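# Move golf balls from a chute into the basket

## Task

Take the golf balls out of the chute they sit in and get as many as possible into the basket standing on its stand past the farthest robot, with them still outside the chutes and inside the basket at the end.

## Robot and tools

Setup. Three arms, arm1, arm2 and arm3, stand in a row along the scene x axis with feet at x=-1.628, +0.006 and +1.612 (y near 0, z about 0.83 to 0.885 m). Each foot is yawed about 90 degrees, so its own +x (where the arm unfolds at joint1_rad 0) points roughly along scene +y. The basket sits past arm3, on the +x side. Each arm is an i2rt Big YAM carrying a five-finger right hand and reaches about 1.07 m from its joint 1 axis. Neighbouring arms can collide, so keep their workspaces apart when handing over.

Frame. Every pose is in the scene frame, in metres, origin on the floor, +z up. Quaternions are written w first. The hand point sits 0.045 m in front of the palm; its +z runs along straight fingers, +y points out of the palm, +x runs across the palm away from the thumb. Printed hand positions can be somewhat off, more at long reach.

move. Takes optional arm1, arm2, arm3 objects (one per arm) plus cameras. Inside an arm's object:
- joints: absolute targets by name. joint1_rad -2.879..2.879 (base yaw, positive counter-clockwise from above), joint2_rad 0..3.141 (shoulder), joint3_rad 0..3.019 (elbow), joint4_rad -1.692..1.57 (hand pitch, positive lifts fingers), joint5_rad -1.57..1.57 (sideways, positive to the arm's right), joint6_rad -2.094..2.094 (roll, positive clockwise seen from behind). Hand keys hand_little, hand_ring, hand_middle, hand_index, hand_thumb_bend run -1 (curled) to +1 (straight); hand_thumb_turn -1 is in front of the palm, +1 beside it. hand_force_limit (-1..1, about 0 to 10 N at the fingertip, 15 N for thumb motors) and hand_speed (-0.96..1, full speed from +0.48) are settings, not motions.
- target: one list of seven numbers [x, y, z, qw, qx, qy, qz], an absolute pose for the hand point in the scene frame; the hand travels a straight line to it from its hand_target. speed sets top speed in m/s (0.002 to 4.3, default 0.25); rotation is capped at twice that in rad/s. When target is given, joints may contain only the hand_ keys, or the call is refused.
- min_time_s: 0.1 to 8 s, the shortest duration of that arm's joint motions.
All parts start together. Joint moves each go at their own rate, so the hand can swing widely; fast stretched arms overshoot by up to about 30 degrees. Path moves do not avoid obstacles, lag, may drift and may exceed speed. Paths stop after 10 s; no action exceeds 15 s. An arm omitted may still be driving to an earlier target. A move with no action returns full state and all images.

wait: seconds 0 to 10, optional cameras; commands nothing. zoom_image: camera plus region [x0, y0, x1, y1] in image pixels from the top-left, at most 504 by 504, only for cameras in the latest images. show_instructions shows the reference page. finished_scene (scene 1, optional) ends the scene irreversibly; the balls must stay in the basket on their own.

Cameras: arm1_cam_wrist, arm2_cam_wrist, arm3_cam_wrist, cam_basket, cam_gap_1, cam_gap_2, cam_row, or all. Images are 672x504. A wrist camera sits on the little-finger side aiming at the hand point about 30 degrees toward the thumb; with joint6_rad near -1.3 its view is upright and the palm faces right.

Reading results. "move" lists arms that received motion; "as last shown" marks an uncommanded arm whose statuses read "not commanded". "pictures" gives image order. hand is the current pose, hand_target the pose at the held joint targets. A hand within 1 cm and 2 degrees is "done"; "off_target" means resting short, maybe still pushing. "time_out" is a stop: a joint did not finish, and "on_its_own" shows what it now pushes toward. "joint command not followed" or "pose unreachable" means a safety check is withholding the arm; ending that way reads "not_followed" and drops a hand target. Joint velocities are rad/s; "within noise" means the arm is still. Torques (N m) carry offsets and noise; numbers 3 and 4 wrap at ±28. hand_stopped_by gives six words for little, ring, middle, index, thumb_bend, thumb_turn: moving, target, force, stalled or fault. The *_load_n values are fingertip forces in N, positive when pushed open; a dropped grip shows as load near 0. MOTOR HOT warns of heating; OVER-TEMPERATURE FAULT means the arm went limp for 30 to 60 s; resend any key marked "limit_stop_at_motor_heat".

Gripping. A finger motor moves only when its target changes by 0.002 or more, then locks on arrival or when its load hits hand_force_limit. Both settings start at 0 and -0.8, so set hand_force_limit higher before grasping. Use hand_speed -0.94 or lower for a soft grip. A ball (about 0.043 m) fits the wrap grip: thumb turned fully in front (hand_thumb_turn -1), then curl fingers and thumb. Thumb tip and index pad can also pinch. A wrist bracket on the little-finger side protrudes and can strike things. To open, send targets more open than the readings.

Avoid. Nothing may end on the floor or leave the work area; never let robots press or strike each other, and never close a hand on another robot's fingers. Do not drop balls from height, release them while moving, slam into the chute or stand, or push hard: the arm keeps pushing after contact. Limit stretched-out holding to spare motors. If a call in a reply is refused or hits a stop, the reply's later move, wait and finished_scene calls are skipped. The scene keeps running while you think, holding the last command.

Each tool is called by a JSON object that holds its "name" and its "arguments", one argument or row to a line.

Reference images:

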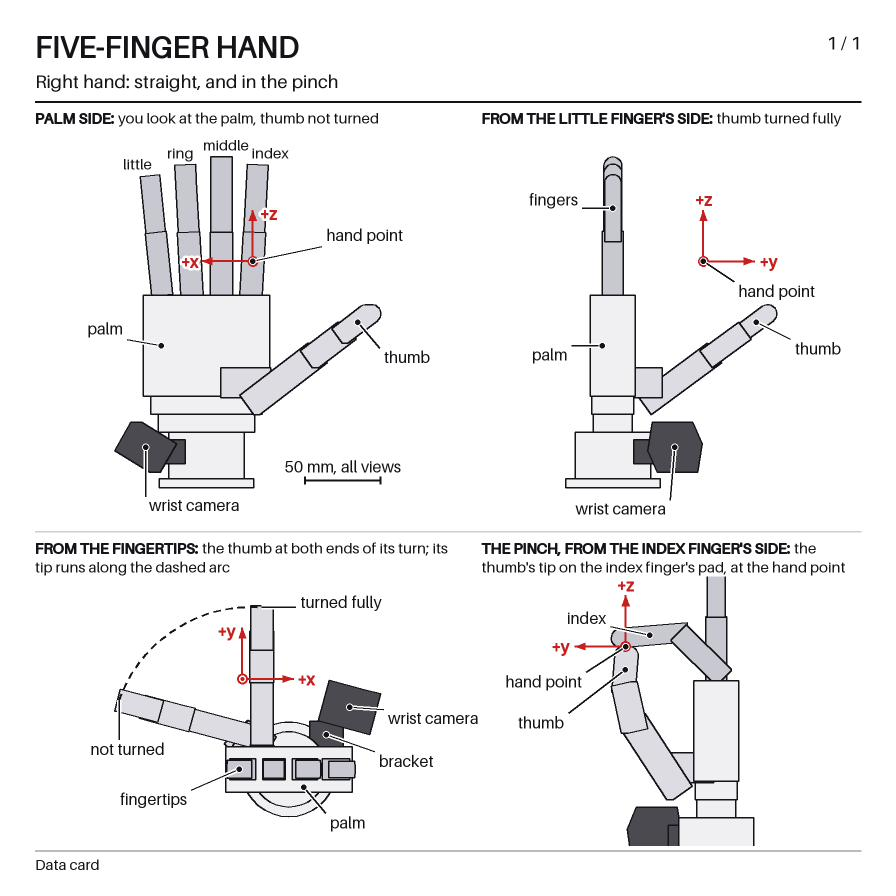

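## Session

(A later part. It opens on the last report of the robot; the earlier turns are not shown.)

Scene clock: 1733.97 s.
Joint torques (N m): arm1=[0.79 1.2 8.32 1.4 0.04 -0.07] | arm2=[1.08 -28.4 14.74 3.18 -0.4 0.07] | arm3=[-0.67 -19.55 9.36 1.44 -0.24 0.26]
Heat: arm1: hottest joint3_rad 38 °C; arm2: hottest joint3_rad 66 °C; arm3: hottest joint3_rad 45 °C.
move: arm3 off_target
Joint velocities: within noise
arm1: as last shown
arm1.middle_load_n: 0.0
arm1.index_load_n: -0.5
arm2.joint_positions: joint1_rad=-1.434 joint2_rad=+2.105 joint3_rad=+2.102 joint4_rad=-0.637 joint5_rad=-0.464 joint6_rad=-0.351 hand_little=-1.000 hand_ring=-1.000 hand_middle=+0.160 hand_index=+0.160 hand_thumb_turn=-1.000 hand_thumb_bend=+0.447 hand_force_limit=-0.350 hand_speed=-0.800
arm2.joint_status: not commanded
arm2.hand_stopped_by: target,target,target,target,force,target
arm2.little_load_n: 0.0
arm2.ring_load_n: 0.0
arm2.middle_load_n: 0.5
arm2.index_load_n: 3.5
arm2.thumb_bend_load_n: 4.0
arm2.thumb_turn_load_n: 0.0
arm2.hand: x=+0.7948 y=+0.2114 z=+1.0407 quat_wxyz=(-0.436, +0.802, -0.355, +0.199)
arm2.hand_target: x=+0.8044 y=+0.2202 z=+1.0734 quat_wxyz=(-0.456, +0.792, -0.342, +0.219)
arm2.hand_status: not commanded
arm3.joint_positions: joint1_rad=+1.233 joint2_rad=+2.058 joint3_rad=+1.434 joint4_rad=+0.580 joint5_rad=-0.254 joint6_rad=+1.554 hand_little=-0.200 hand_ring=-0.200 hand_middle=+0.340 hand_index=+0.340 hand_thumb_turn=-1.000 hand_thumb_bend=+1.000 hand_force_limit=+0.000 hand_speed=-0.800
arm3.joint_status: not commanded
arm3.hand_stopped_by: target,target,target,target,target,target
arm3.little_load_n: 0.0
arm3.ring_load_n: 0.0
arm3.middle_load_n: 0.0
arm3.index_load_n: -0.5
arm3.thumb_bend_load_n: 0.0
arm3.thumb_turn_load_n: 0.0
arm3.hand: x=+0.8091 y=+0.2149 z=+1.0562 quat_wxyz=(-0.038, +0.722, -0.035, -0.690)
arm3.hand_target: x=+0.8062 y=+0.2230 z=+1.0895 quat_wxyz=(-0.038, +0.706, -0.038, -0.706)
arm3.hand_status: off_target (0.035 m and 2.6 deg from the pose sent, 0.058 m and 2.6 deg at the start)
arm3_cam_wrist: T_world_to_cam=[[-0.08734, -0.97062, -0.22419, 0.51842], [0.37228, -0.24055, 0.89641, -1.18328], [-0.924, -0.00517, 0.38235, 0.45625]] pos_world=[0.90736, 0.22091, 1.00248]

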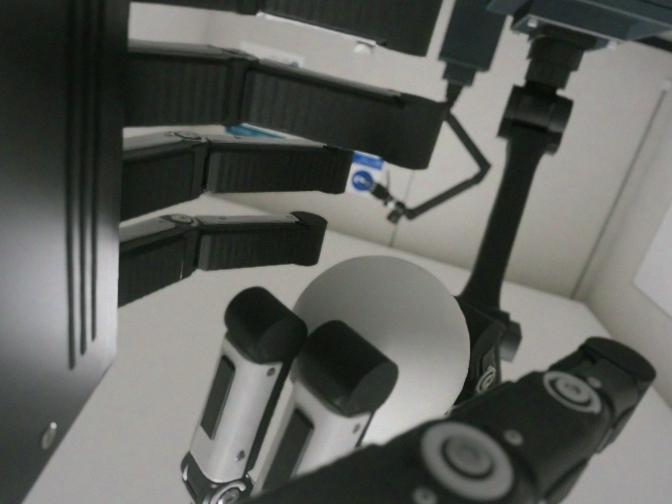

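{"name": "move", "arguments": {
  "arm3": {"target": [0.808, 0.2205, 1.110, 0.0371, -0.7047, 0.0371, 0.7047], "speed": 0.1},
  "cameras": ["arm3_cam_wrist", "arm2_cam_wrist"]
}}

Scene clock: 1751.50 s.
Joint torques (N m): arm1=[0.85 1.14 8.28 1.4 0.03 -0.07] | arm2=[0.85 -28.75 14.65 3.23 -0.35 0.08] | arm3=[-0.62 -19.72 9.63 1.46 -0.24 0.25]
Heat: arm1: hottest joint3_rad 38 °C; arm2: hottest joint3_rad 66 °C; arm3: hottest joint3_rad 47 °C.
move: arm3 off_target
Joint velocities: within noise
arm1, arm2: as last shown
arm1.index_load_n: 0.0
arm1.thumb_turn_load_n: 0.5
arm2.thumb_bend_load_n: 4.5
arm3.joint_positions: joint1_rad=+1.236 joint2_rad=+2.025 joint3_rad=+1.436 joint4_rad=+0.543 joint5_rad=-0.255 joint6_rad=+1.554 hand_little=-0.200 hand_ring=-0.200 hand_middle=+0.340 hand_index=+0.340 hand_thumb_turn=-1.000 hand_thumb_bend=+1.000 hand_force_limit=+0.000 hand_speed=-0.800
arm3.joint_status: not commanded
arm3.hand_stopped_by: target,target,target,target,target,target
arm3.little_load_n: 0.0
arm3.ring_load_n: 0.0
arm3.middle_load_n: 0.0
arm3.index_load_n: 0.0
arm3.thumb_bend_load_n: 0.0
arm3.thumb_turn_load_n: -0.5
arm3.hand: x=+0.8110 y=+0.2112 z=+1.0747 quat_wxyz=(-0.036, +0.722, -0.034, -0.690)
arm3.hand_target: x=+0.8082 y=+0.2178 z=+1.1097 quat_wxyz=(-0.036, +0.706, -0.036, -0.706)
arm3.hand_status: off_target (0.037 m and 2.7 deg from the pose sent, 0.054 m and 2.6 deg at the start)
pictures: arm2_cam_wrist, arm3_cam_wrist
arm2_cam_wrist: T_world_to_cam=[[-0.28272, -0.522, -0.80473, 1.17238], [-0.9192, 0.38719, 0.07178, 0.592], [0.27411, 0.76, -0.58929, 0.35083]] pos_world=[0.77945, 0.11614, 1.10769]
arm3_cam_wrist: T_world_to_cam=[[-0.08259, -0.97114, -0.22374, 0.51489], [0.37209, -0.23832, 0.89708, -1.20249], [-0.92452, -0.00916, 0.38103, 0.45365]] pos_world=[0.90936, 0.2176, 1.02108]

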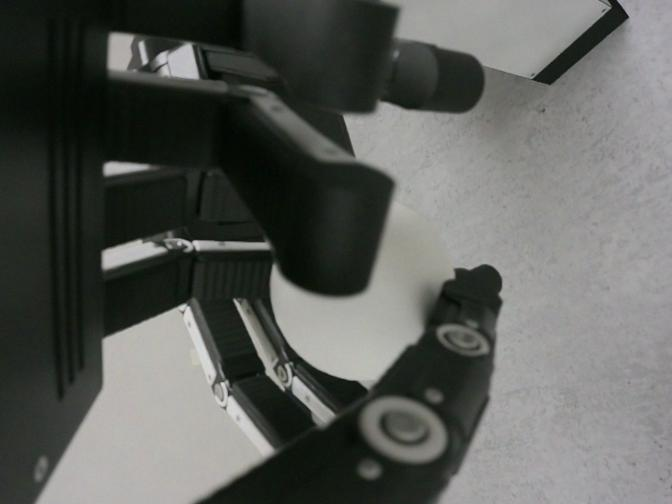

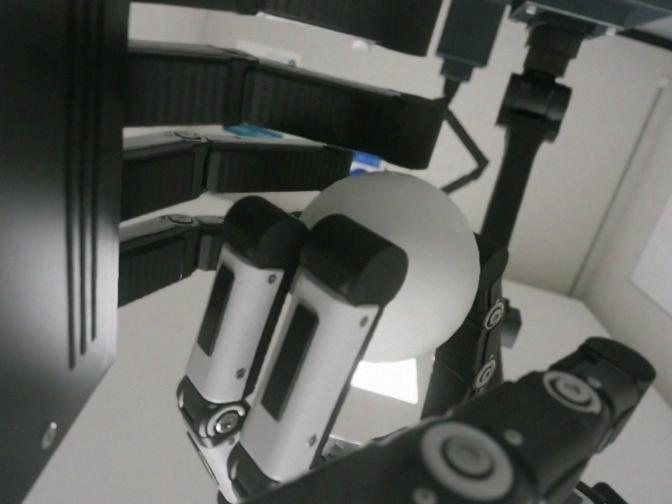

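{"name": "move", "arguments": {
  "arm3": {"joints": {"hand_index": 0.16, "hand_middle": 0.16, "hand_speed": -0.92, "hand_force_limit": -0.8}},
  "cameras": ["arm3_cam_wrist", "arm2_cam_wrist"]
}}

Scene clock: 1775.63 s.
Joint torques (N m): arm1=[0.91 1.14 8.29 1.39 0.03 -0.07] | arm2=[0.85 -29.1 14.76 3.18 -0.39 0.07] | arm3=[-0.62 -19.55 9.63 1.44 -0.23 0.26]
Heat: arm1: hottest joint3_rad 38 °C; arm2: hottest joint3_rad 66 °C; arm3: hottest joint3_rad 48 °C.
move: arm3 done
Joint velocities: within noise
arm1.joint_positions: joint1_rad=+0.177 joint2_rad=+0.642 joint3_rad=+1.456 joint4_rad=-1.154 joint5_rad=+0.156 joint6_rad=-1.149 hand_little=+1.000 hand_ring=+1.000 hand_middle=+1.000 hand_index=+1.000 hand_thumb_turn=+1.000 hand_thumb_bend=+1.000 hand_force_limit=+0.000 hand_speed=-0.800
arm1.joint_status: not commanded
arm1.hand_stopped_by: target,target,target,target,target,target
arm1.little_load_n: 0.0
arm1.ring_load_n: 0.0
arm1.middle_load_n: 0.0
arm1.index_load_n: 0.0
arm1.thumb_bend_load_n: 0.0
arm1.thumb_turn_load_n: 0.0
arm1.hand: x=-1.6157 y=+0.2370 z=+1.4382 quat_wxyz=(-0.484, +0.658, +0.482, +0.317)
arm1.hand_target: x=-1.6154 y=+0.2352 z=+1.4505 quat_wxyz=(-0.495, +0.652, +0.476, +0.321)
arm1.hand_status: not commanded
arm2: as last shown
arm2.thumb_bend_load_n: 4.0
arm3.joint_positions: joint1_rad=+1.236 joint2_rad=+2.025 joint3_rad=+1.436 joint4_rad=+0.543 joint5_rad=-0.255 joint6_rad=+1.554 hand_little=-0.200 hand_ring=-0.200 hand_middle=+0.160 hand_index=+0.160 hand_thumb_turn=-1.000 hand_thumb_bend=+1.000 hand_force_limit=-0.800 hand_speed=-0.920
arm3.joint_status: all done
arm3.hand_stopped_by: target,target,target,target,target,target
arm3.little_load_n: 0.0
arm3.ring_load_n: 0.0
arm3.middle_load_n: 0.0
arm3.index_load_n: 0.0
arm3.thumb_bend_load_n: 0.0
arm3.thumb_turn_load_n: -0.5
arm3.hand: x=+0.8110 y=+0.2112 z=+1.0747 quat_wxyz=(-0.036, +0.722, -0.034, -0.690)
arm3.hand_target: x=+0.8082 y=+0.2178 z=+1.1097 quat_wxyz=(-0.036, +0.706, -0.036, -0.706)
arm3.hand_status: not commanded
pictures: arm2_cam_wrist, arm3_cam_wrist
arm2_cam_wrist: T_world_to_cam=[[-0.28272, -0.522, -0.80473, 1.17238], [-0.9192, 0.38719, 0.07178, 0.592], [0.27411, 0.76, -0.58929, 0.35083]] pos_world=[0.77945, 0.11614, 1.10769]
arm3_cam_wrist: T_world_to_cam=[[-0.08259, -0.97114, -0.22374, 0.51489], [0.37209, -0.23832, 0.89708, -1.20249], [-0.92452, -0.00916, 0.38103, 0.45365]] pos_world=[0.90936, 0.2176, 1.02108]

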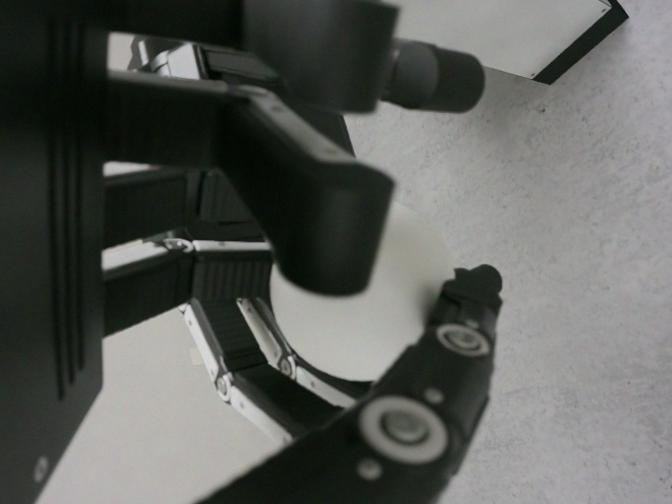

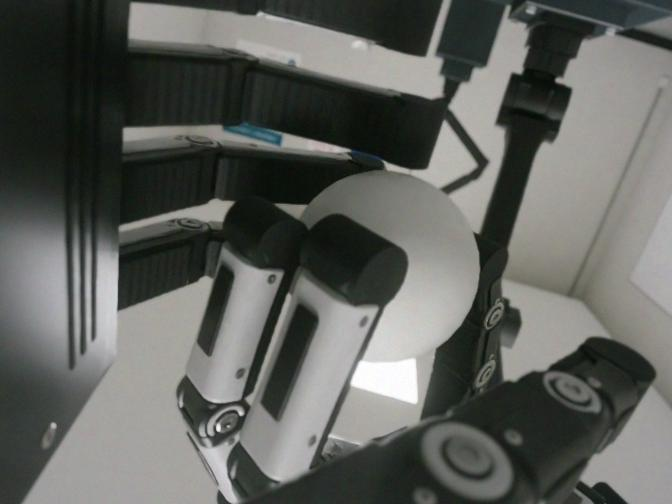

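{"name": "move", "arguments": {
  "arm3": {"joints": {"hand_force_limit": -0.5, "hand_speed": -0.94, "hand_thumb_bend": 0.0}},
  "cameras": ["arm3_cam_wrist", "arm2_cam_wrist"]
}}

Scene clock: 1842.47 s.
Joint torques (N m): arm1=[0.85 1.08 8.29 1.39 0.03 -0.07] | arm2=[1.26 -28.69 14.63 3.12 -0.31 0.06] | arm3=[-0.62 -19.49 9.62 1.44 -0.19 0.26]
Heat: arm1: hottest joint3_rad 38 °C; arm2: hottest joint3_rad 67 °C; arm3: hottest joint3_rad 49 °C.
move: arm3 off_target
Joint velocities: within noise
arm1, arm2: as last shown
arm2.joint_positions: joint1_rad=-1.426 joint2_rad=+2.105 joint3_rad=+2.102 joint4_rad=-0.637 joint5_rad=-0.466 joint6_rad=-0.344 hand_little=-1.000 hand_ring=-1.000 hand_middle=+0.160 hand_index=+0.160 hand_thumb_turn=-1.000 hand_thumb_bend=+0.447 hand_force_limit=-0.350 hand_speed=-0.800
arm2.thumb_bend_load_n: 4.5
arm2.hand: x=+0.7927 y=+0.2181 z=+1.0411 quat_wxyz=(-0.438, +0.802, -0.355, +0.195)
arm2.hand_target: x=+0.8025 y=+0.2267 z=+1.0736 quat_wxyz=(-0.457, +0.792, -0.341, +0.216)
arm3.joint_positions: joint1_rad=+1.236 joint2_rad=+2.025 joint3_rad=+1.436 joint4_rad=+0.543 joint5_rad=-0.265 joint6_rad=+1.554 hand_little=-0.200 hand_ring=-0.200 hand_middle=+0.160 hand_index=+0.160 hand_thumb_turn=-1.000 hand_thumb_bend=+0.383 hand_force_limit=-0.500 hand_speed=-0.940
arm3.joint_status: hand_thumb_bend off_target (ended at +0.383, target +0.000); the others done
arm3.hand_stopped_by: target,target,target,target,force,target
arm3.little_load_n: -0.5
arm3.ring_load_n: 0.0
arm3.middle_load_n: 3.0
arm3.index_load_n: 0.0
arm3.thumb_bend_load_n: 3.5
arm3.thumb_turn_load_n: 0.5
arm3.hand: x=+0.8114 y=+0.2093 z=+1.0748 quat_wxyz=(-0.033, +0.723, -0.031, -0.690)
arm3.hand_target: x=+0.8085 y=+0.2163 z=+1.1097 quat_wxyz=(-0.033, +0.706, -0.033, -0.706)
arm3.hand_status: not commanded
pictures: arm2_cam_wrist, arm3_cam_wrist
arm2_cam_wrist: T_world_to_cam=[[-0.28381, -0.5186, -0.80654, 1.17752], [-0.92068, 0.38242, 0.07808, 0.58318], [0.26794, 0.76473, -0.586, 0.34693]] pos_world=[0.77816, 0.12233, 1.10748]
arm3_cam_wrist: T_world_to_cam=[[-0.07373, -0.97196, -0.22328, 0.50568], [0.37438, -0.23449, 0.89714, -1.20589], [-0.92434, -0.01745, 0.38117, 0.45538]] pos_world=[0.90967, 0.21667, 1.02118]

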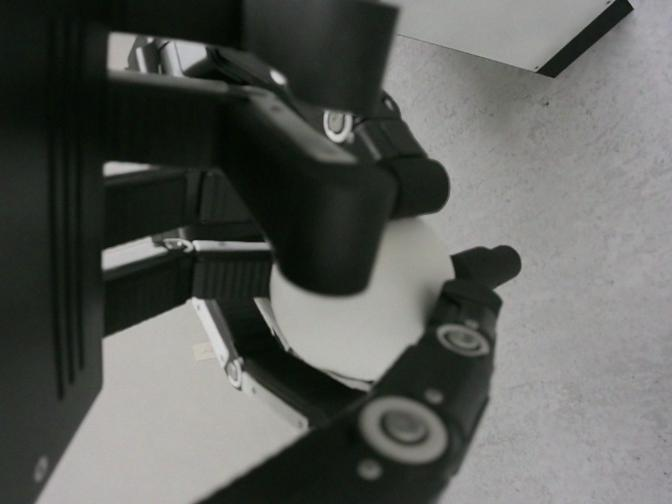

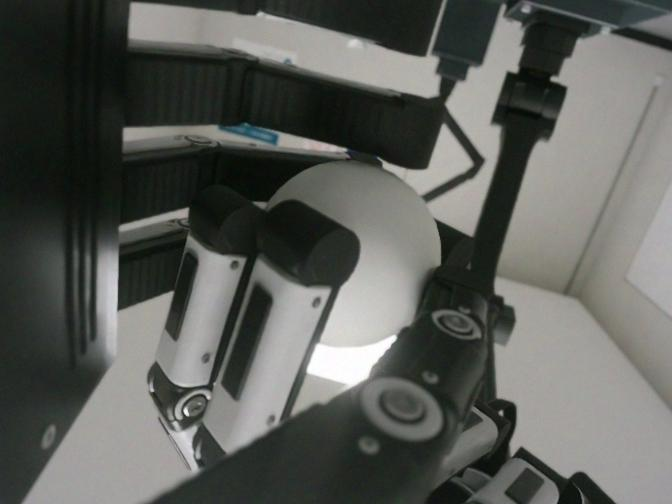

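{"name": "move", "arguments": {
  "arm3": {"joints": {"hand_force_limit": -0.6, "hand_speed": -0.95, "hand_index": 0.0}},
  "cameras": ["arm3_cam_wrist"]
}}

{"name": "move", "arguments": {
  "arm2": {"joints": {"hand_speed": -0.9, "hand_thumb_bend": 0.8}},
  "cameras": ["arm3_cam_wrist", "arm2_cam_wrist"]
}}

Scene clock: 1852.83 s.
Joint torques (N m): arm1=[0.85 1.08 8.32 1.4 0.03 -0.07] | arm2=[0.97 -28.92 14.69 3.22 -0.31 0.06] | arm3=[-0.62 -19.6 9.62 1.46 -0.18 0.26]
Heat: arm1: hottest joint3_rad 38 °C; arm2: hottest joint3_rad 67 °C; arm3: hottest joint3_rad 49 °C.
move: arm3 off_target
Joint velocities: within noise
arm1, arm2: as last shown
arm2.joint_positions: joint1_rad=-1.428 joint2_rad=+2.105 joint3_rad=+2.102 joint4_rad=-0.637 joint5_rad=-0.466 joint6_rad=-0.344 hand_little=-1.000 hand_ring=-1.000 hand_middle=+0.160 hand_index=+0.160 hand_thumb_turn=-1.000 hand_thumb_bend=+0.447 hand_force_limit=-0.350 hand_speed=-0.800
arm2.ring_load_n: 0.5
arm2.hand: x=+0.7930 y=+0.2169 z=+1.0411 quat_wxyz=(-0.438, +0.802, -0.355, +0.195)
arm2.hand_target: x=+0.8028 y=+0.2254 z=+1.0736 quat_wxyz=(-0.457, +0.792, -0.342, +0.216)
arm3.joint_positions: joint1_rad=+1.236 joint2_rad=+2.025 joint3_rad=+1.436 joint4_rad=+0.543 joint5_rad=-0.265 joint6_rad=+1.554 hand_little=-0.200 hand_ring=-0.200 hand_middle=+0.160 hand_index=+0.137 hand_thumb_turn=-1.000 hand_thumb_bend=+0.383 hand_force_limit=-0.600 hand_speed=-0.950
arm3.joint_status: hand_index off_target (ended at +0.137, target +0.000); the others done
arm3.hand_stopped_by: target,target,target,force,force,target
arm3.little_load_n: 0.0
arm3.ring_load_n: 0.0
arm3.middle_load_n: 2.0
arm3.index_load_n: 2.0
arm3.thumb_bend_load_n: 4.5
arm3.thumb_turn_load_n: -0.5
arm3.hand: x=+0.8114 y=+0.2093 z=+1.0748 quat_wxyz=(-0.033, +0.723, -0.031, -0.690)
arm3.hand_target: x=+0.8085 y=+0.2163 z=+1.1097 quat_wxyz=(-0.033, +0.706, -0.033, -0.706)
arm3.hand_status: not commanded
arm3_cam_wrist: T_world_to_cam=[[-0.07373, -0.97196, -0.22328, 0.50568], [0.37438, -0.23449, 0.89714, -1.20589], [-0.92434, -0.01745, 0.38117, 0.45538]] pos_world=[0.90967, 0.21667, 1.02118]

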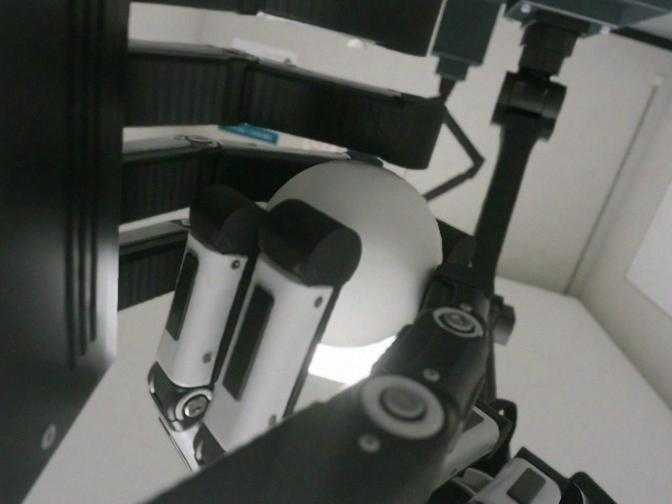

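Scene clock: 1855.77 s.
Joint torques (N m): arm1=[0.85 1.2 8.31 1.39 0.03 -0.07] | arm2=[1.08 -28.4 14.71 3.23 -0.31 0.08] | arm3=[-0.67 -19.55 9.62 1.46 -0.17 0.26]
Heat: arm1: hottest joint3_rad 38 °C; arm2: hottest joint3_rad 67 °C; arm3: hottest joint3_rad 49 °C.
move: arm2 done
Joint velocities: within noise
arm1, arm3: as last shown
arm2.joint_positions: joint1_rad=-1.428 joint2_rad=+2.105 joint3_rad=+2.102 joint4_rad=-0.637 joint5_rad=-0.466 joint6_rad=-0.344 hand_little=-1.000 hand_ring=-1.000 hand_middle=+0.160 hand_index=+0.160 hand_thumb_turn=-1.000 hand_thumb_bend=+0.800 hand_force_limit=-0.350 hand_speed=-0.900
arm2.joint_status: all done
arm2.hand_stopped_by: target,target,target,target,target,target
arm2.little_load_n: 0.0
arm2.ring_load_n: 0.0
arm2.middle_load_n: 0.0
arm2.index_load_n: 1.0
arm2.thumb_bend_load_n: 0.0
arm2.thumb_turn_load_n: 0.0
arm2.hand: x=+0.7930 y=+0.2169 z=+1.0411 quat_wxyz=(-0.438, +0.802, -0.355, +0.195)
arm2.hand_target: x=+0.8028 y=+0.2254 z=+1.0736 quat_wxyz=(-0.457, +0.792, -0.342, +0.216)
arm2.hand_status: not commanded
arm3.joint_positions: joint1_rad=+1.236 joint2_rad=+2.025 joint3_rad=+1.436 joint4_rad=+0.543 joint5_rad=-0.265 joint6_rad=+1.554 hand_little=-0.200 hand_ring=-0.200 hand_middle=+0.160 hand_index=+0.138 hand_thumb_turn=-1.000 hand_thumb_bend=+0.383 hand_force_limit=-0.600 hand_speed=-0.950
arm3.thumb_turn_load_n: 0.0
pictures: arm2_cam_wrist, arm3_cam_wrist
arm2_cam_wrist: T_world_to_cam=[[-0.28463, -0.51824, -0.80648, 1.17748], [-0.92012, 0.38377, 0.07812, 0.58318], [0.26902, 0.76429, -0.58608, 0.34709]] pos_world=[0.77836, 0.12113, 1.10748]
arm3_cam_wrist: T_world_to_cam=[[-0.07373, -0.97196, -0.22328, 0.50568], [0.37438, -0.23449, 0.89714, -1.20589], [-0.92434, -0.01745, 0.38117, 0.45538]] pos_world=[0.90967, 0.21667, 1.02118]

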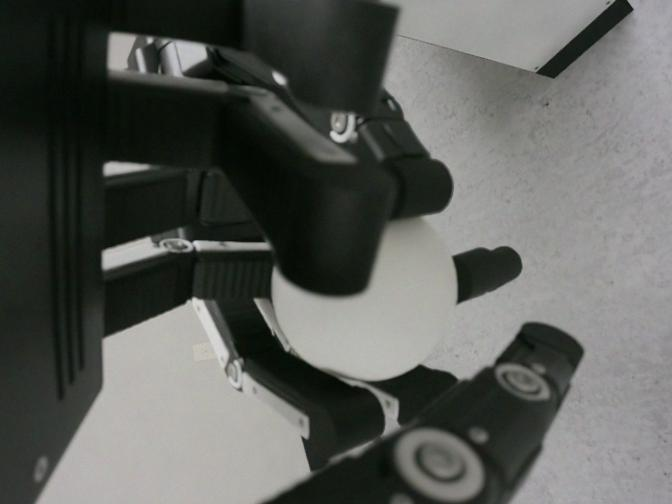

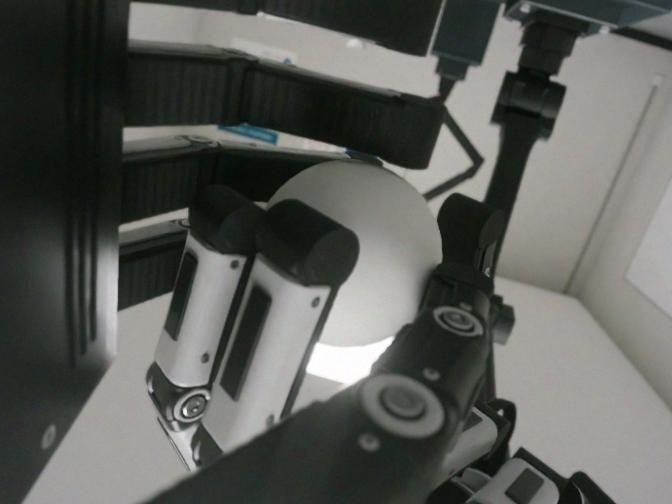

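{"name": "move", "arguments": {
  "arm2": {"joints": {"hand_speed": -0.85, "hand_thumb_bend": 0.9, "hand_index": 0.3, "hand_middle": 0.3}},
  "cameras": ["arm3_cam_wrist", "arm2_cam_wrist"]
}}

Scene clock: 1889.37 s.
Joint torques (N m): arm1=[0.91 1.2 8.31 1.39 0.03 -0.07] | arm2=[0.97 -28.28 14.65 3.07 -0.33 0.07] | arm3=[-0.62 -19.55 9.61 1.58 -0.18 0.26]
Heat: arm1: hottest joint3_rad 38 °C; arm2: hottest joint3_rad 68 °C; arm3: hottest joint3_rad 49 °C.
move: arm2 done
Joint velocities: within noise
arm1, arm3: as last shown
arm1.thumb_bend_load_n: -0.5
arm2.joint_positions: joint1_rad=-1.434 joint2_rad=+2.105 joint3_rad=+2.102 joint4_rad=-0.637 joint5_rad=-0.466 joint6_rad=-0.344 hand_little=-1.000 hand_ring=-1.000 hand_middle=+0.300 hand_index=+0.300 hand_thumb_turn=-1.000 hand_thumb_bend=+0.900 hand_force_limit=-0.350 hand_speed=-0.850
arm2.joint_status: all done
arm2.hand_stopped_by: target,target,target,target,target,target
arm2.little_load_n: 0.0
arm2.ring_load_n: 0.0
arm2.middle_load_n: 0.0
arm2.index_load_n: 0.0
arm2.thumb_bend_load_n: 0.0
arm2.thumb_turn_load_n: 0.0
arm2.hand: x=+0.7944 y=+0.2121 z=+1.0410 quat_wxyz=(-0.438, +0.801, -0.358, +0.197)
arm2.hand_target: x=+0.8042 y=+0.2207 z=+1.0736 quat_wxyz=(-0.456, +0.791, -0.344, +0.217)
arm2.hand_status: not commanded
arm3.joint_positions: joint1_rad=+1.236 joint2_rad=+2.025 joint3_rad=+1.436 joint4_rad=+0.540 joint5_rad=-0.258 joint6_rad=+1.553 hand_little=-0.200 hand_ring=-0.200 hand_middle=+0.160 hand_index=+0.138 hand_thumb_turn=-1.000 hand_thumb_bend=+0.383 hand_force_limit=-0.600 hand_speed=-0.950
arm3.middle_load_n: 2.5
arm3.hand: x=+0.8111 y=+0.2105 z=+1.0739 quat_wxyz=(-0.035, +0.723, -0.032, -0.689)
arm3.hand_target: x=+0.8083 y=+0.2175 z=+1.1096 quat_wxyz=(-0.036, +0.706, -0.035, -0.706)
pictures: arm2_cam_wrist, arm3_cam_wrist
arm2_cam_wrist: T_world_to_cam=[[-0.28785, -0.51657, -0.80641, 1.17751], [-0.91774, 0.38943, 0.07813, 0.58318], [0.27368, 0.76257, -0.58617, 0.34714]] pos_world=[0.77915, 0.11643, 1.10748]
arm3_cam_wrist: T_world_to_cam=[[-0.0789, -0.97133, -0.22425, 0.51169], [0.37021, -0.23741, 0.8981, -1.20171], [-0.92559, -0.01216, 0.37833, 0.45841]] pos_world=[0.90956, 0.21729, 1.02057]

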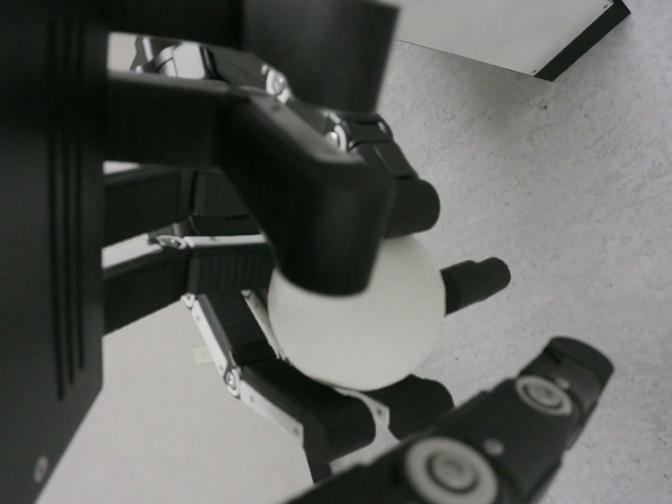

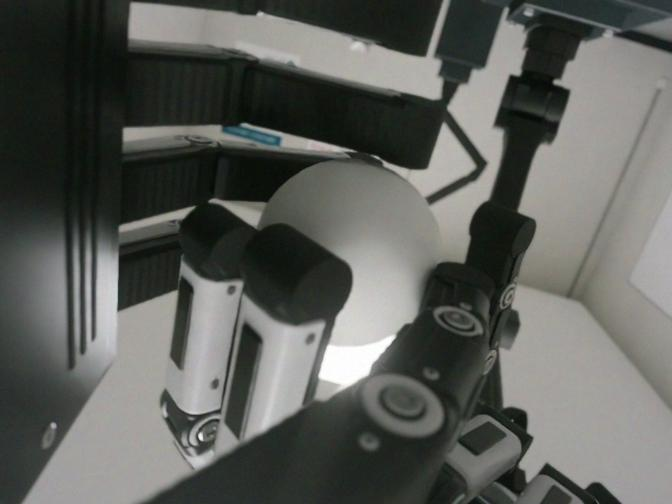

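{"name": "move", "arguments": {
  "arm2": {"target": [0.806, 0.222, 1.12, -0.456, 0.791, -0.344, 0.217], "speed": 0.06},
  "cameras": ["arm3_cam_wrist", "arm2_cam_wrist"]
}}

Scene clock: 1900.80 s.
Joint torques (N m): arm1=[0.85 1.14 8.32 1.37 0.03 -0.07] | arm2=[1.44 -26.52 15.09 1.88 -0.25 0.06] | arm3=[-0.62 -19.49 9.63 1.55 -0.17 0.26]
Heat: arm1: hottest joint3_rad 38 °C; arm2: hottest joint3_rad 68 °C; arm3: hottest joint3_rad 49 °C.
move: arm2 off_target
Joint velocities: within noise
arm1, arm3: as last shown
arm1.thumb_bend_load_n: 0.0
arm2.joint_positions: joint1_rad=-1.434 joint2_rad=+2.105 joint3_rad=+2.260 joint4_rad=-0.745 joint5_rad=-0.466 joint6_rad=-0.342 hand_little=-1.000 hand_ring=-1.000 hand_middle=+0.300 hand_index=+0.300 hand_thumb_turn=-1.000 hand_thumb_bend=+0.900 hand_force_limit=-0.350 hand_speed=-0.850
arm2.joint_status: not commanded
arm2.hand_stopped_by: target,target,target,target,target,target
arm2.little_load_n: 0.0
arm2.ring_load_n: 0.0
arm2.middle_load_n: 0.5
arm2.index_load_n: 0.0
arm2.thumb_bend_load_n: 0.0
arm2.thumb_turn_load_n: 0.0
arm2.hand: x=+0.8007 y=+0.2125 z=+1.1092 quat_wxyz=(-0.450, +0.794, -0.348, +0.215)
arm2.hand_target: x=+0.8060 y=+0.2220 z=+1.1191 quat_wxyz=(-0.457, +0.791, -0.344, +0.217)
arm2.hand_status: off_target (0.015 m and 1.0 deg from the pose sent, 0.080 m and 3.7 deg at the start)
arm3.thumb_turn_load_n: -0.5
pictures: arm2_cam_wrist, arm3_cam_wrist
arm2_cam_wrist: T_world_to_cam=[[-0.24837, -0.50884, -0.82425, 1.22104], [-0.92006, 0.39009, 0.03642, 0.63138], [0.303, 0.7674, -0.56505, 0.3371]] pos_world=[0.78203, 0.11633, 1.17393]
arm3_cam_wrist: T_world_to_cam=[[-0.0789, -0.97133, -0.22425, 0.51169], [0.37021, -0.23741, 0.8981, -1.20171], [-0.92559, -0.01216, 0.37833, 0.45841]] pos_world=[0.90956, 0.21729, 1.02057]

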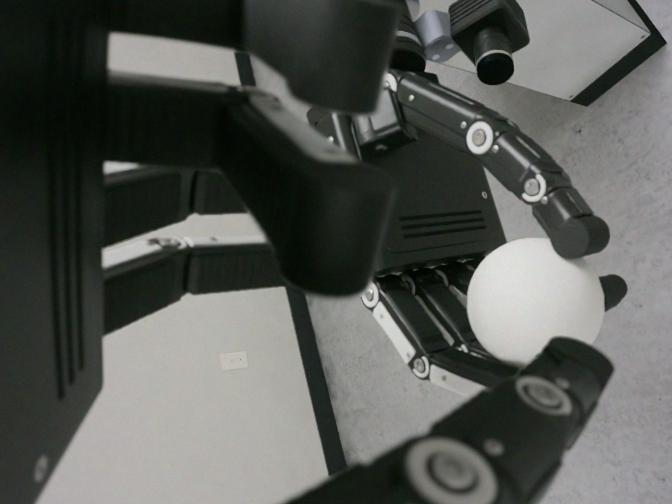

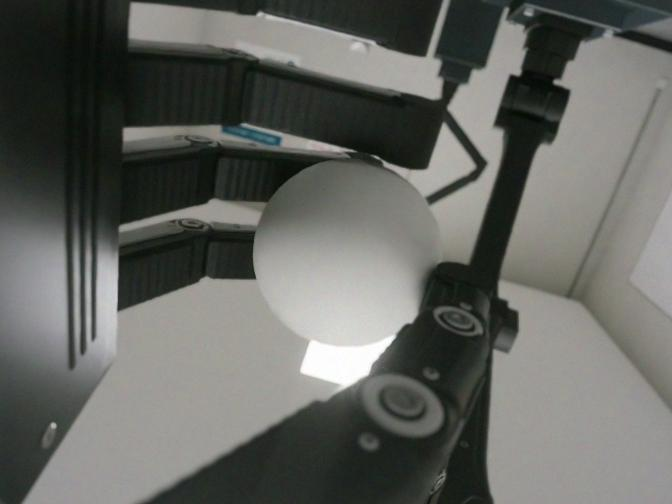

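{"name": "move", "arguments": {
  "arm2": {"target": [0.80, 0.222, 1.22, -0.456, 0.791, -0.344, 0.217], "speed": 0.15},
  "cameras": ["cam_basket", "cam_gap_2", "cam_row"]
}}

{"name": "zoom_image", "arguments": {
  "camera": "cam_basket",
  "region": [0, 0, 504, 504]
}}

Scene clock: 1921.07 s.
Joint torques (N m): arm1=[0.85 1.14 8.31 1.39 0.03 -0.07] | arm2=[1.49 -26.52 13.3 2 -0.03 0.07] | arm3=[-0.62 -19.49 9.62 1.57 -0.17 0.26]
Heat: arm1: hottest joint3_rad 38 °C; arm2: hottest joint3_rad 65 °C; arm3: hottest joint3_rad 49 °C.
move: arm2 done
Joint velocities: within noise
arm1, arm3: as last shown
arm2.joint_positions: joint1_rad=-1.434 joint2_rad=+2.289 joint3_rad=+2.877 joint4_rad=-1.134 joint5_rad=-0.462 joint6_rad=-0.328 hand_little=-1.000 hand_ring=-1.000 hand_middle=+0.300 hand_index=+0.300 hand_thumb_turn=-1.000 hand_thumb_bend=+0.900 hand_force_limit=-0.350 hand_speed=-0.850
arm2.joint_status: not commanded
arm2.hand_stopped_by: target,target,target,target,target,target
arm2.little_load_n: 0.0
arm2.ring_load_n: 0.0
arm2.middle_load_n: 0.0
arm2.index_load_n: 0.0
arm2.thumb_bend_load_n: 0.0
arm2.thumb_turn_load_n: 0.0
arm2.hand: x=+0.8001 y=+0.2116 z=+1.2185 quat_wxyz=(-0.460, +0.785, -0.346, +0.228)
arm2.hand_target: x=+0.8004 y=+0.2220 z=+1.2208 quat_wxyz=(-0.465, +0.783, -0.344, +0.229)
arm2.hand_status: done (0.010 m and 1.6 deg from the pose sent, 0.111 m and 1.0 deg at the start; a joint's target at an end of its range on 25 of 60 steps)

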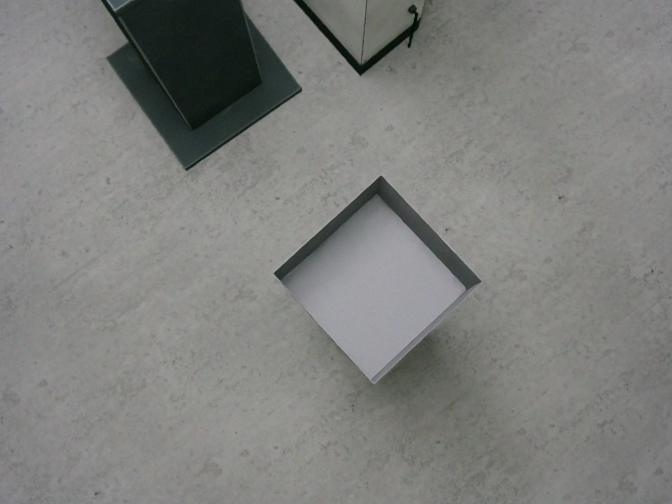

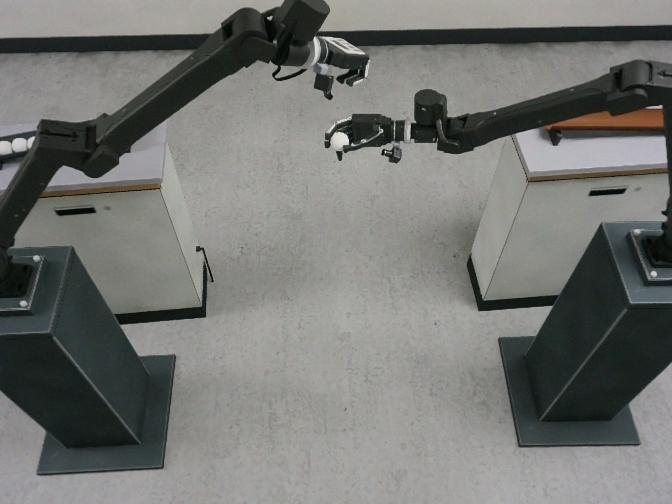

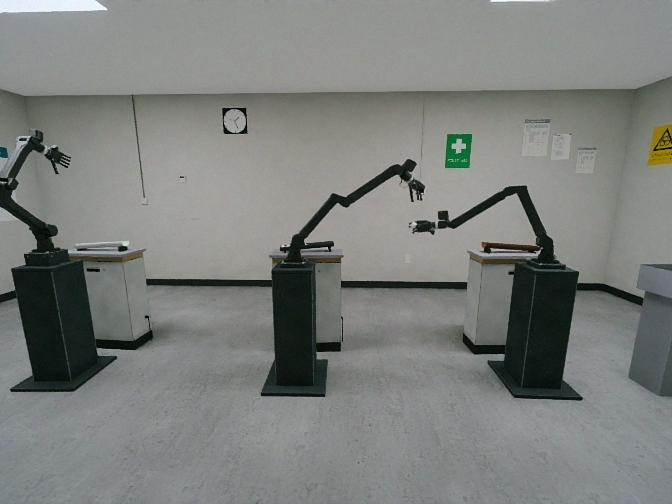

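Scaled by 1.000.

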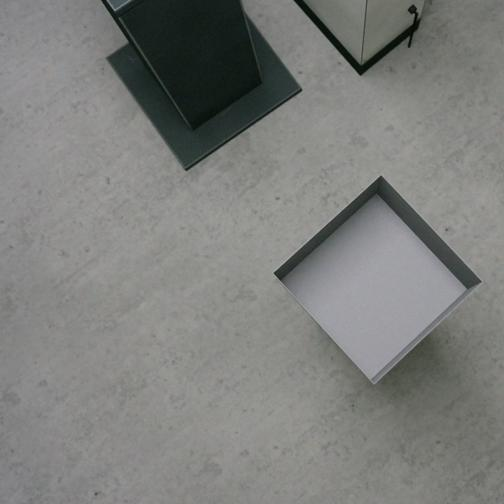

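{"name": "zoom_image", "arguments": {
  "camera": "cam_row",
  "region": [592, 220, 672, 300]
}}

{"name": "zoom_image", "arguments": {
  "camera": "cam_basket",
  "region": [260, 160, 500, 400]
}}

Scaled by 6.300 from the camera's image (finer frame: 960x720).

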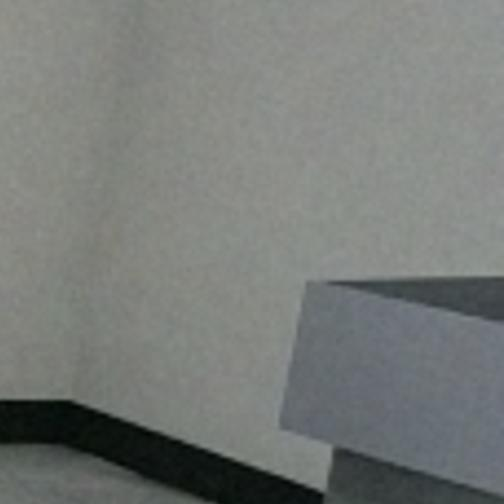

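Scaled by 2.100 from the camera's image (finer frame: 960x720).

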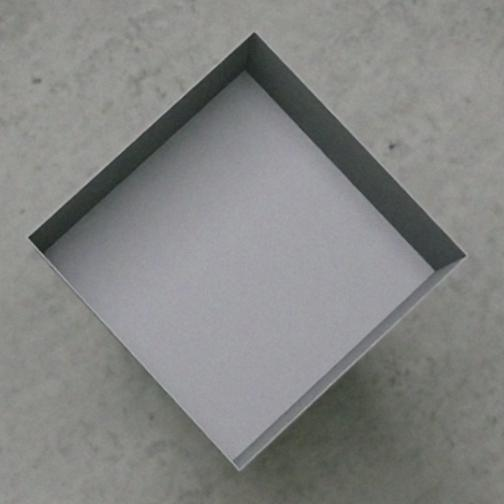

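{"name": "move", "arguments": {
  "arm3": {"joints": {"joint1_rad": 0.6, "joint2_rad": 2.03, "joint3_rad": 1.6, "joint4_rad": 0.2, "joint5_rad": -0.2, "joint6_rad": 1.2}, "min_time_s": 3},
  "cameras": ["arm3_cam_wrist"]
}}

{"name": "move", "arguments": {
  "arm3": {"joints": {"joint1_rad": -1.605, "joint2_rad": 2.37, "joint3_rad": 2.185, "joint4_rad": -0.862, "joint5_rad": 0, "joint6_rad": 0}, "min_time_s": 7},
  "arm2": {"joints": {"joint1_rad": -0.4, "joint2_rad": 1.55, "joint3_rad": 1.6, "joint4_rad": -1.35, "joint5_rad": -0.917, "joint6_rad": -1.7, "hand_little": 1, "hand_ring": 1, "hand_index": 0.16, "hand_middle": 0.16, "hand_thumb_bend": 0.8}, "min_time_s": 7},
  "cameras": ["arm3_cam_wrist", "cam_basket", "arm2_cam_wrist"]
}}

Scene clock: 2048.33 s.
Joint torques (N m): arm1=[0.85 1.08 8.29 1.39 0.04 -0.07] | arm2=[1.49 -26.29 13.24 2.04 -0.03 0.07] | arm3=[0.44 -18.32 10.45 1.52 -0.06 -0.09]
Heat: arm1: hottest joint3_rad 38 °C; arm2: hottest joint3_rad 60 °C; arm3: hottest joint3_rad 50 °C.
move: arm3 done
Joint velocities: within noise
arm1, arm2: as last shown
arm2.index_load_n: -0.5
arm2.hand_target: x=+0.8004 y=+0.2219 z=+1.2208 quat_wxyz=(-0.465, +0.783, -0.344, +0.229)
arm3.joint_positions: joint1_rad=+0.593 joint2_rad=+2.025 joint3_rad=+1.555 joint4_rad=+0.206 joint5_rad=-0.202 joint6_rad=+1.217 hand_little=-0.200 hand_ring=-0.200 hand_middle=+0.160 hand_index=+0.138 hand_thumb_turn=-1.000 hand_thumb_bend=+0.383 hand_force_limit=-0.600 hand_speed=-0.950
arm3.joint_status: all done
arm3.hand_stopped_by: target,target,target,force,force,target
arm3.little_load_n: 0.0
arm3.ring_load_n: 0.0
arm3.middle_load_n: 2.0
arm3.index_load_n: 2.0
arm3.thumb_bend_load_n: 4.5
arm3.thumb_turn_load_n: -0.5
arm3.hand: x=+1.0721 y=+0.6730 z=+1.0388 quat_wxyz=(-0.316, +0.769, -0.191, -0.521)
arm3.hand_target: x=+1.0631 y=+0.6781 z=+1.0579 quat_wxyz=(-0.329, +0.762, -0.179, -0.529)
arm3.hand_status: not commanded
arm3_cam_wrist: T_world_to_cam=[[-0.52288, -0.70373, -0.48101, 1.53631], [-0.16271, -0.47152, 0.86672, -0.39552], [-0.83674, 0.53145, 0.13205, 0.51372]] pos_world=[1.16879, 0.62163, 1.01394]

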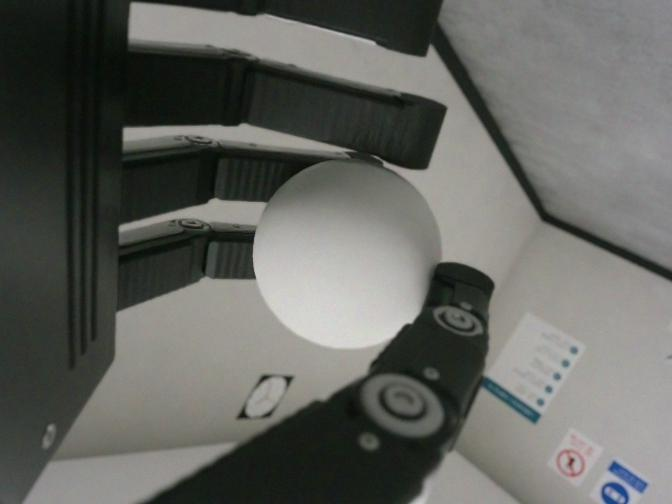

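Scene clock: 2060.13 s.
Joint torques (N m): arm1=[0.85 1.14 8.32 1.37 0.04 -0.07] | arm2=[1.26 -19.08 8.68 0.91 -0.88 -0.19] | arm3=[-10.64 -21.01 9.72 -0.2 2.46 -0.92]
Heat: arm1: hottest joint3_rad 38 °C; arm2: hottest joint3_rad 60 °C; arm3: hottest joint3_rad 51 °C.
move: arm2 done; arm3 time_out
Joint velocities: within noise
arm1.joint_positions: joint1_rad=+0.177 joint2_rad=+0.642 joint3_rad=+1.456 joint4_rad=-1.154 joint5_rad=+0.156 joint6_rad=-1.149 hand_little=+1.000 hand_ring=+1.000 hand_middle=+1.000 hand_index=+1.000 hand_thumb_turn=+1.000 hand_thumb_bend=+1.000 hand_force_limit=+0.000 hand_speed=-0.800
arm1.joint_status: not commanded
arm1.hand_stopped_by: target,target,target,target,target,target
arm1.little_load_n: 0.0
arm1.ring_load_n: 0.0
arm1.middle_load_n: 0.0
arm1.index_load_n: 0.0
arm1.thumb_bend_load_n: 0.0
arm1.thumb_turn_load_n: 0.0
arm1.hand: x=-1.6157 y=+0.2370 z=+1.4382 quat_wxyz=(-0.484, +0.658, +0.482, +0.317)
arm1.hand_target: x=-1.6154 y=+0.2352 z=+1.4505 quat_wxyz=(-0.495, +0.652, +0.476, +0.321)
arm1.hand_status: not commanded
arm2.joint_positions: joint1_rad=-0.409 joint2_rad=+1.564 joint3_rad=+1.613 joint4_rad=-1.340 joint5_rad=-0.913 joint6_rad=-1.689 hand_little=+1.000 hand_ring=+1.000 hand_middle=+0.160 hand_index=+0.160 hand_thumb_turn=-1.000 hand_thumb_bend=+0.800 hand_force_limit=-0.350 hand_speed=-0.850
arm2.joint_status: all done
arm2.hand_stopped_by: target,target,target,target,target,target
arm2.little_load_n: -0.5
arm2.ring_load_n: 0.0
arm2.middle_load_n: 0.0
arm2.index_load_n: 0.0
arm2.thumb_bend_load_n: 0.0
arm2.thumb_turn_load_n: 0.0
arm2.hand: x=+0.0980 y=+0.5085 z=+1.1216 quat_wxyz=(-0.447, +0.667, +0.584, -0.117)
arm2.hand_target: x=+0.0903 y=+0.5031 z=+1.1228 quat_wxyz=(-0.447, +0.662, +0.589, -0.121)
arm2.hand_status: not commanded
arm3.joint_positions: joint1_rad=-1.459 joint2_rad=+2.354 joint3_rad=+2.152 joint4_rad=-0.834 joint5_rad=-0.076 joint6_rad=+0.106 hand_little=-0.200 hand_ring=-0.200 hand_middle=+0.160 hand_index=+0.138 hand_thumb_turn=-1.000 hand_thumb_bend=+0.383 hand_force_limit=-0.600 hand_speed=-0.950
arm3.joint_status: joint1_rad time_out (moved -2.052 of -2.198); joint5_rad time_out (moved +0.126 of +0.202); joint6_rad time_out (moved -1.111 of -1.217); the others done
arm3.hand_stopped_by: target,target,target,force,force,target
arm3.little_load_n: 0.0
arm3.ring_load_n: 0.0
arm3.middle_load_n: 5.0
arm3.index_load_n: 3.0
arm3.thumb_bend_load_n: 3.5
arm3.thumb_turn_load_n: -0.5
arm3.on_its_own: joint1_rad reads -1.459 and still pushes toward -1.605 since a time_out; joint5_rad reads -0.076 and still pushes toward +0.000 since a time_out; joint6_rad reads +0.106 and still pushes toward +0.000 since a time_out
arm3.hand: x=+2.4018 y=+0.1530 z=+0.8472 quat_wxyz=(-0.228, +0.684, -0.679, +0.139)
arm3.hand_target: x=+2.4112 y=+0.0200 z=+0.8431 quat_wxyz=(-0.182, +0.663, -0.702, +0.185)
arm3.hand_status: not commanded
pictures: arm2_cam_wrist, arm3_cam_wrist, cam_basket
arm2_cam_wrist: T_world_to_cam=[[0.74141, 0.23421, -0.62885, 0.51338], [0.11963, -0.96823, -0.21957, 0.74489], [-0.6603, 0.08756, -0.74588, 0.97286]] pos_world=[0.17264, 0.5158, 1.21203]
arm3_cam_wrist: T_world_to_cam=[[-0.83782, -0.19111, -0.5114, 2.47717], [-0.41994, 0.82417, 0.38, 0.57365], [0.34886, 0.53313, -0.77076, -0.15503]] pos_world=[2.37041, 0.08329, 0.92934]

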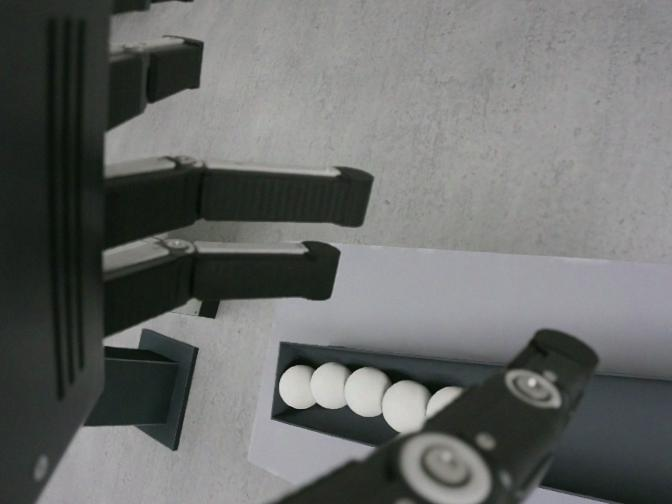

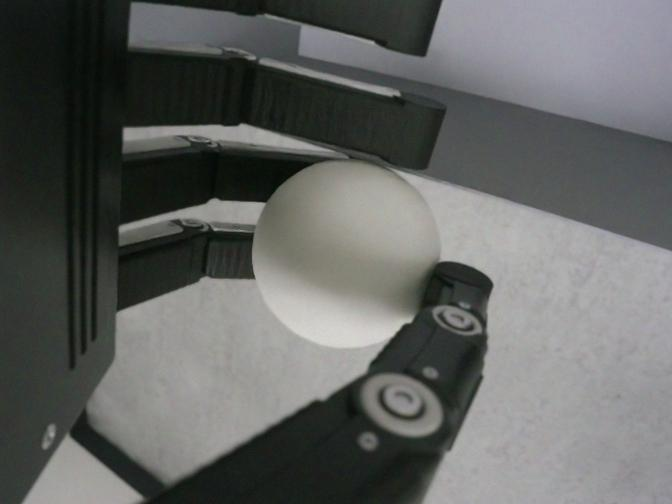

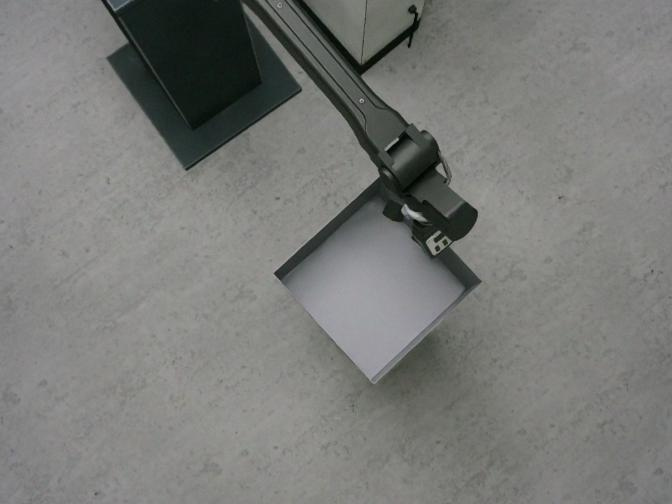

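{"name": "move", "arguments": {
  "arm3": {"joints": {"joint1_rad": -1.38, "joint5_rad": -0.05, "joint6_rad": 0.1}, "min_time_s": 1},
  "cameras": ["cam_basket"]
}}

Scene clock: 2073.90 s.
Joint torques (N m): arm1=[0.79 1.14 8.31 1.4 0.03 -0.07] | arm2=[1.32 -19.19 8.87 0.9 -0.87 -0.19] | arm3=[-0.21 -21.13 9.65 0.57 -0.12 0.02]
Heat: arm1: hottest joint3_rad 38 °C; arm2: hottest joint3_rad 59 °C; arm3: hottest joint3_rad 52 °C.
move: arm3 done
Joint velocities: within noise
arm1, arm2: as last shown
arm2.little_load_n: 0.0
arm2.ring_load_n: -0.5
arm3.joint_positions: joint1_rad=-1.382 joint2_rad=+2.356 joint3_rad=+2.154 joint4_rad=-0.854 joint5_rad=-0.045 joint6_rad=+0.101 hand_little=-0.200 hand_ring=-0.200 hand_middle=+0.160 hand_index=+0.138 hand_thumb_turn=-1.000 hand_thumb_bend=+0.383 hand_force_limit=-0.600 hand_speed=-0.950
arm3.joint_status: all done
arm3.hand_stopped_by: target,target,target,force,force,target
arm3.little_load_n: -0.5
arm3.ring_load_n: 0.0
arm3.middle_load_n: 2.0
arm3.index_load_n: 2.5
arm3.thumb_bend_load_n: 4.5
arm3.thumb_turn_load_n: 0.0
arm3.hand: x=+2.3869 y=+0.2064 z=+0.8437 quat_wxyz=(-0.216, +0.710, -0.656, +0.137)
arm3.hand_target: x=+2.3946 y=+0.2036 z=+0.8464 quat_wxyz=(-0.220, +0.708, -0.656, +0.140)
arm3.hand_status: not commanded

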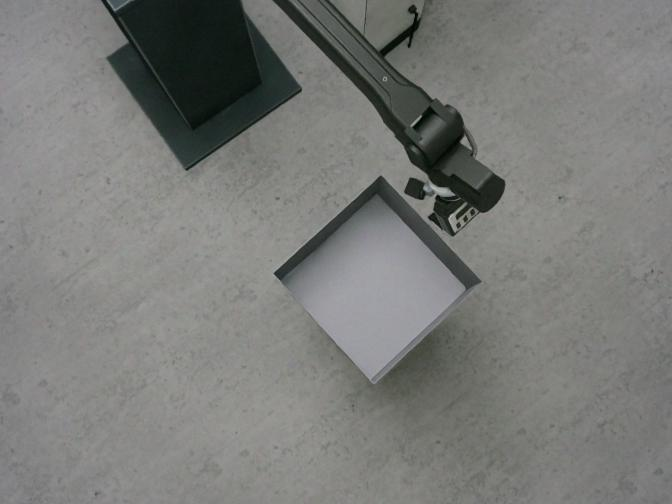

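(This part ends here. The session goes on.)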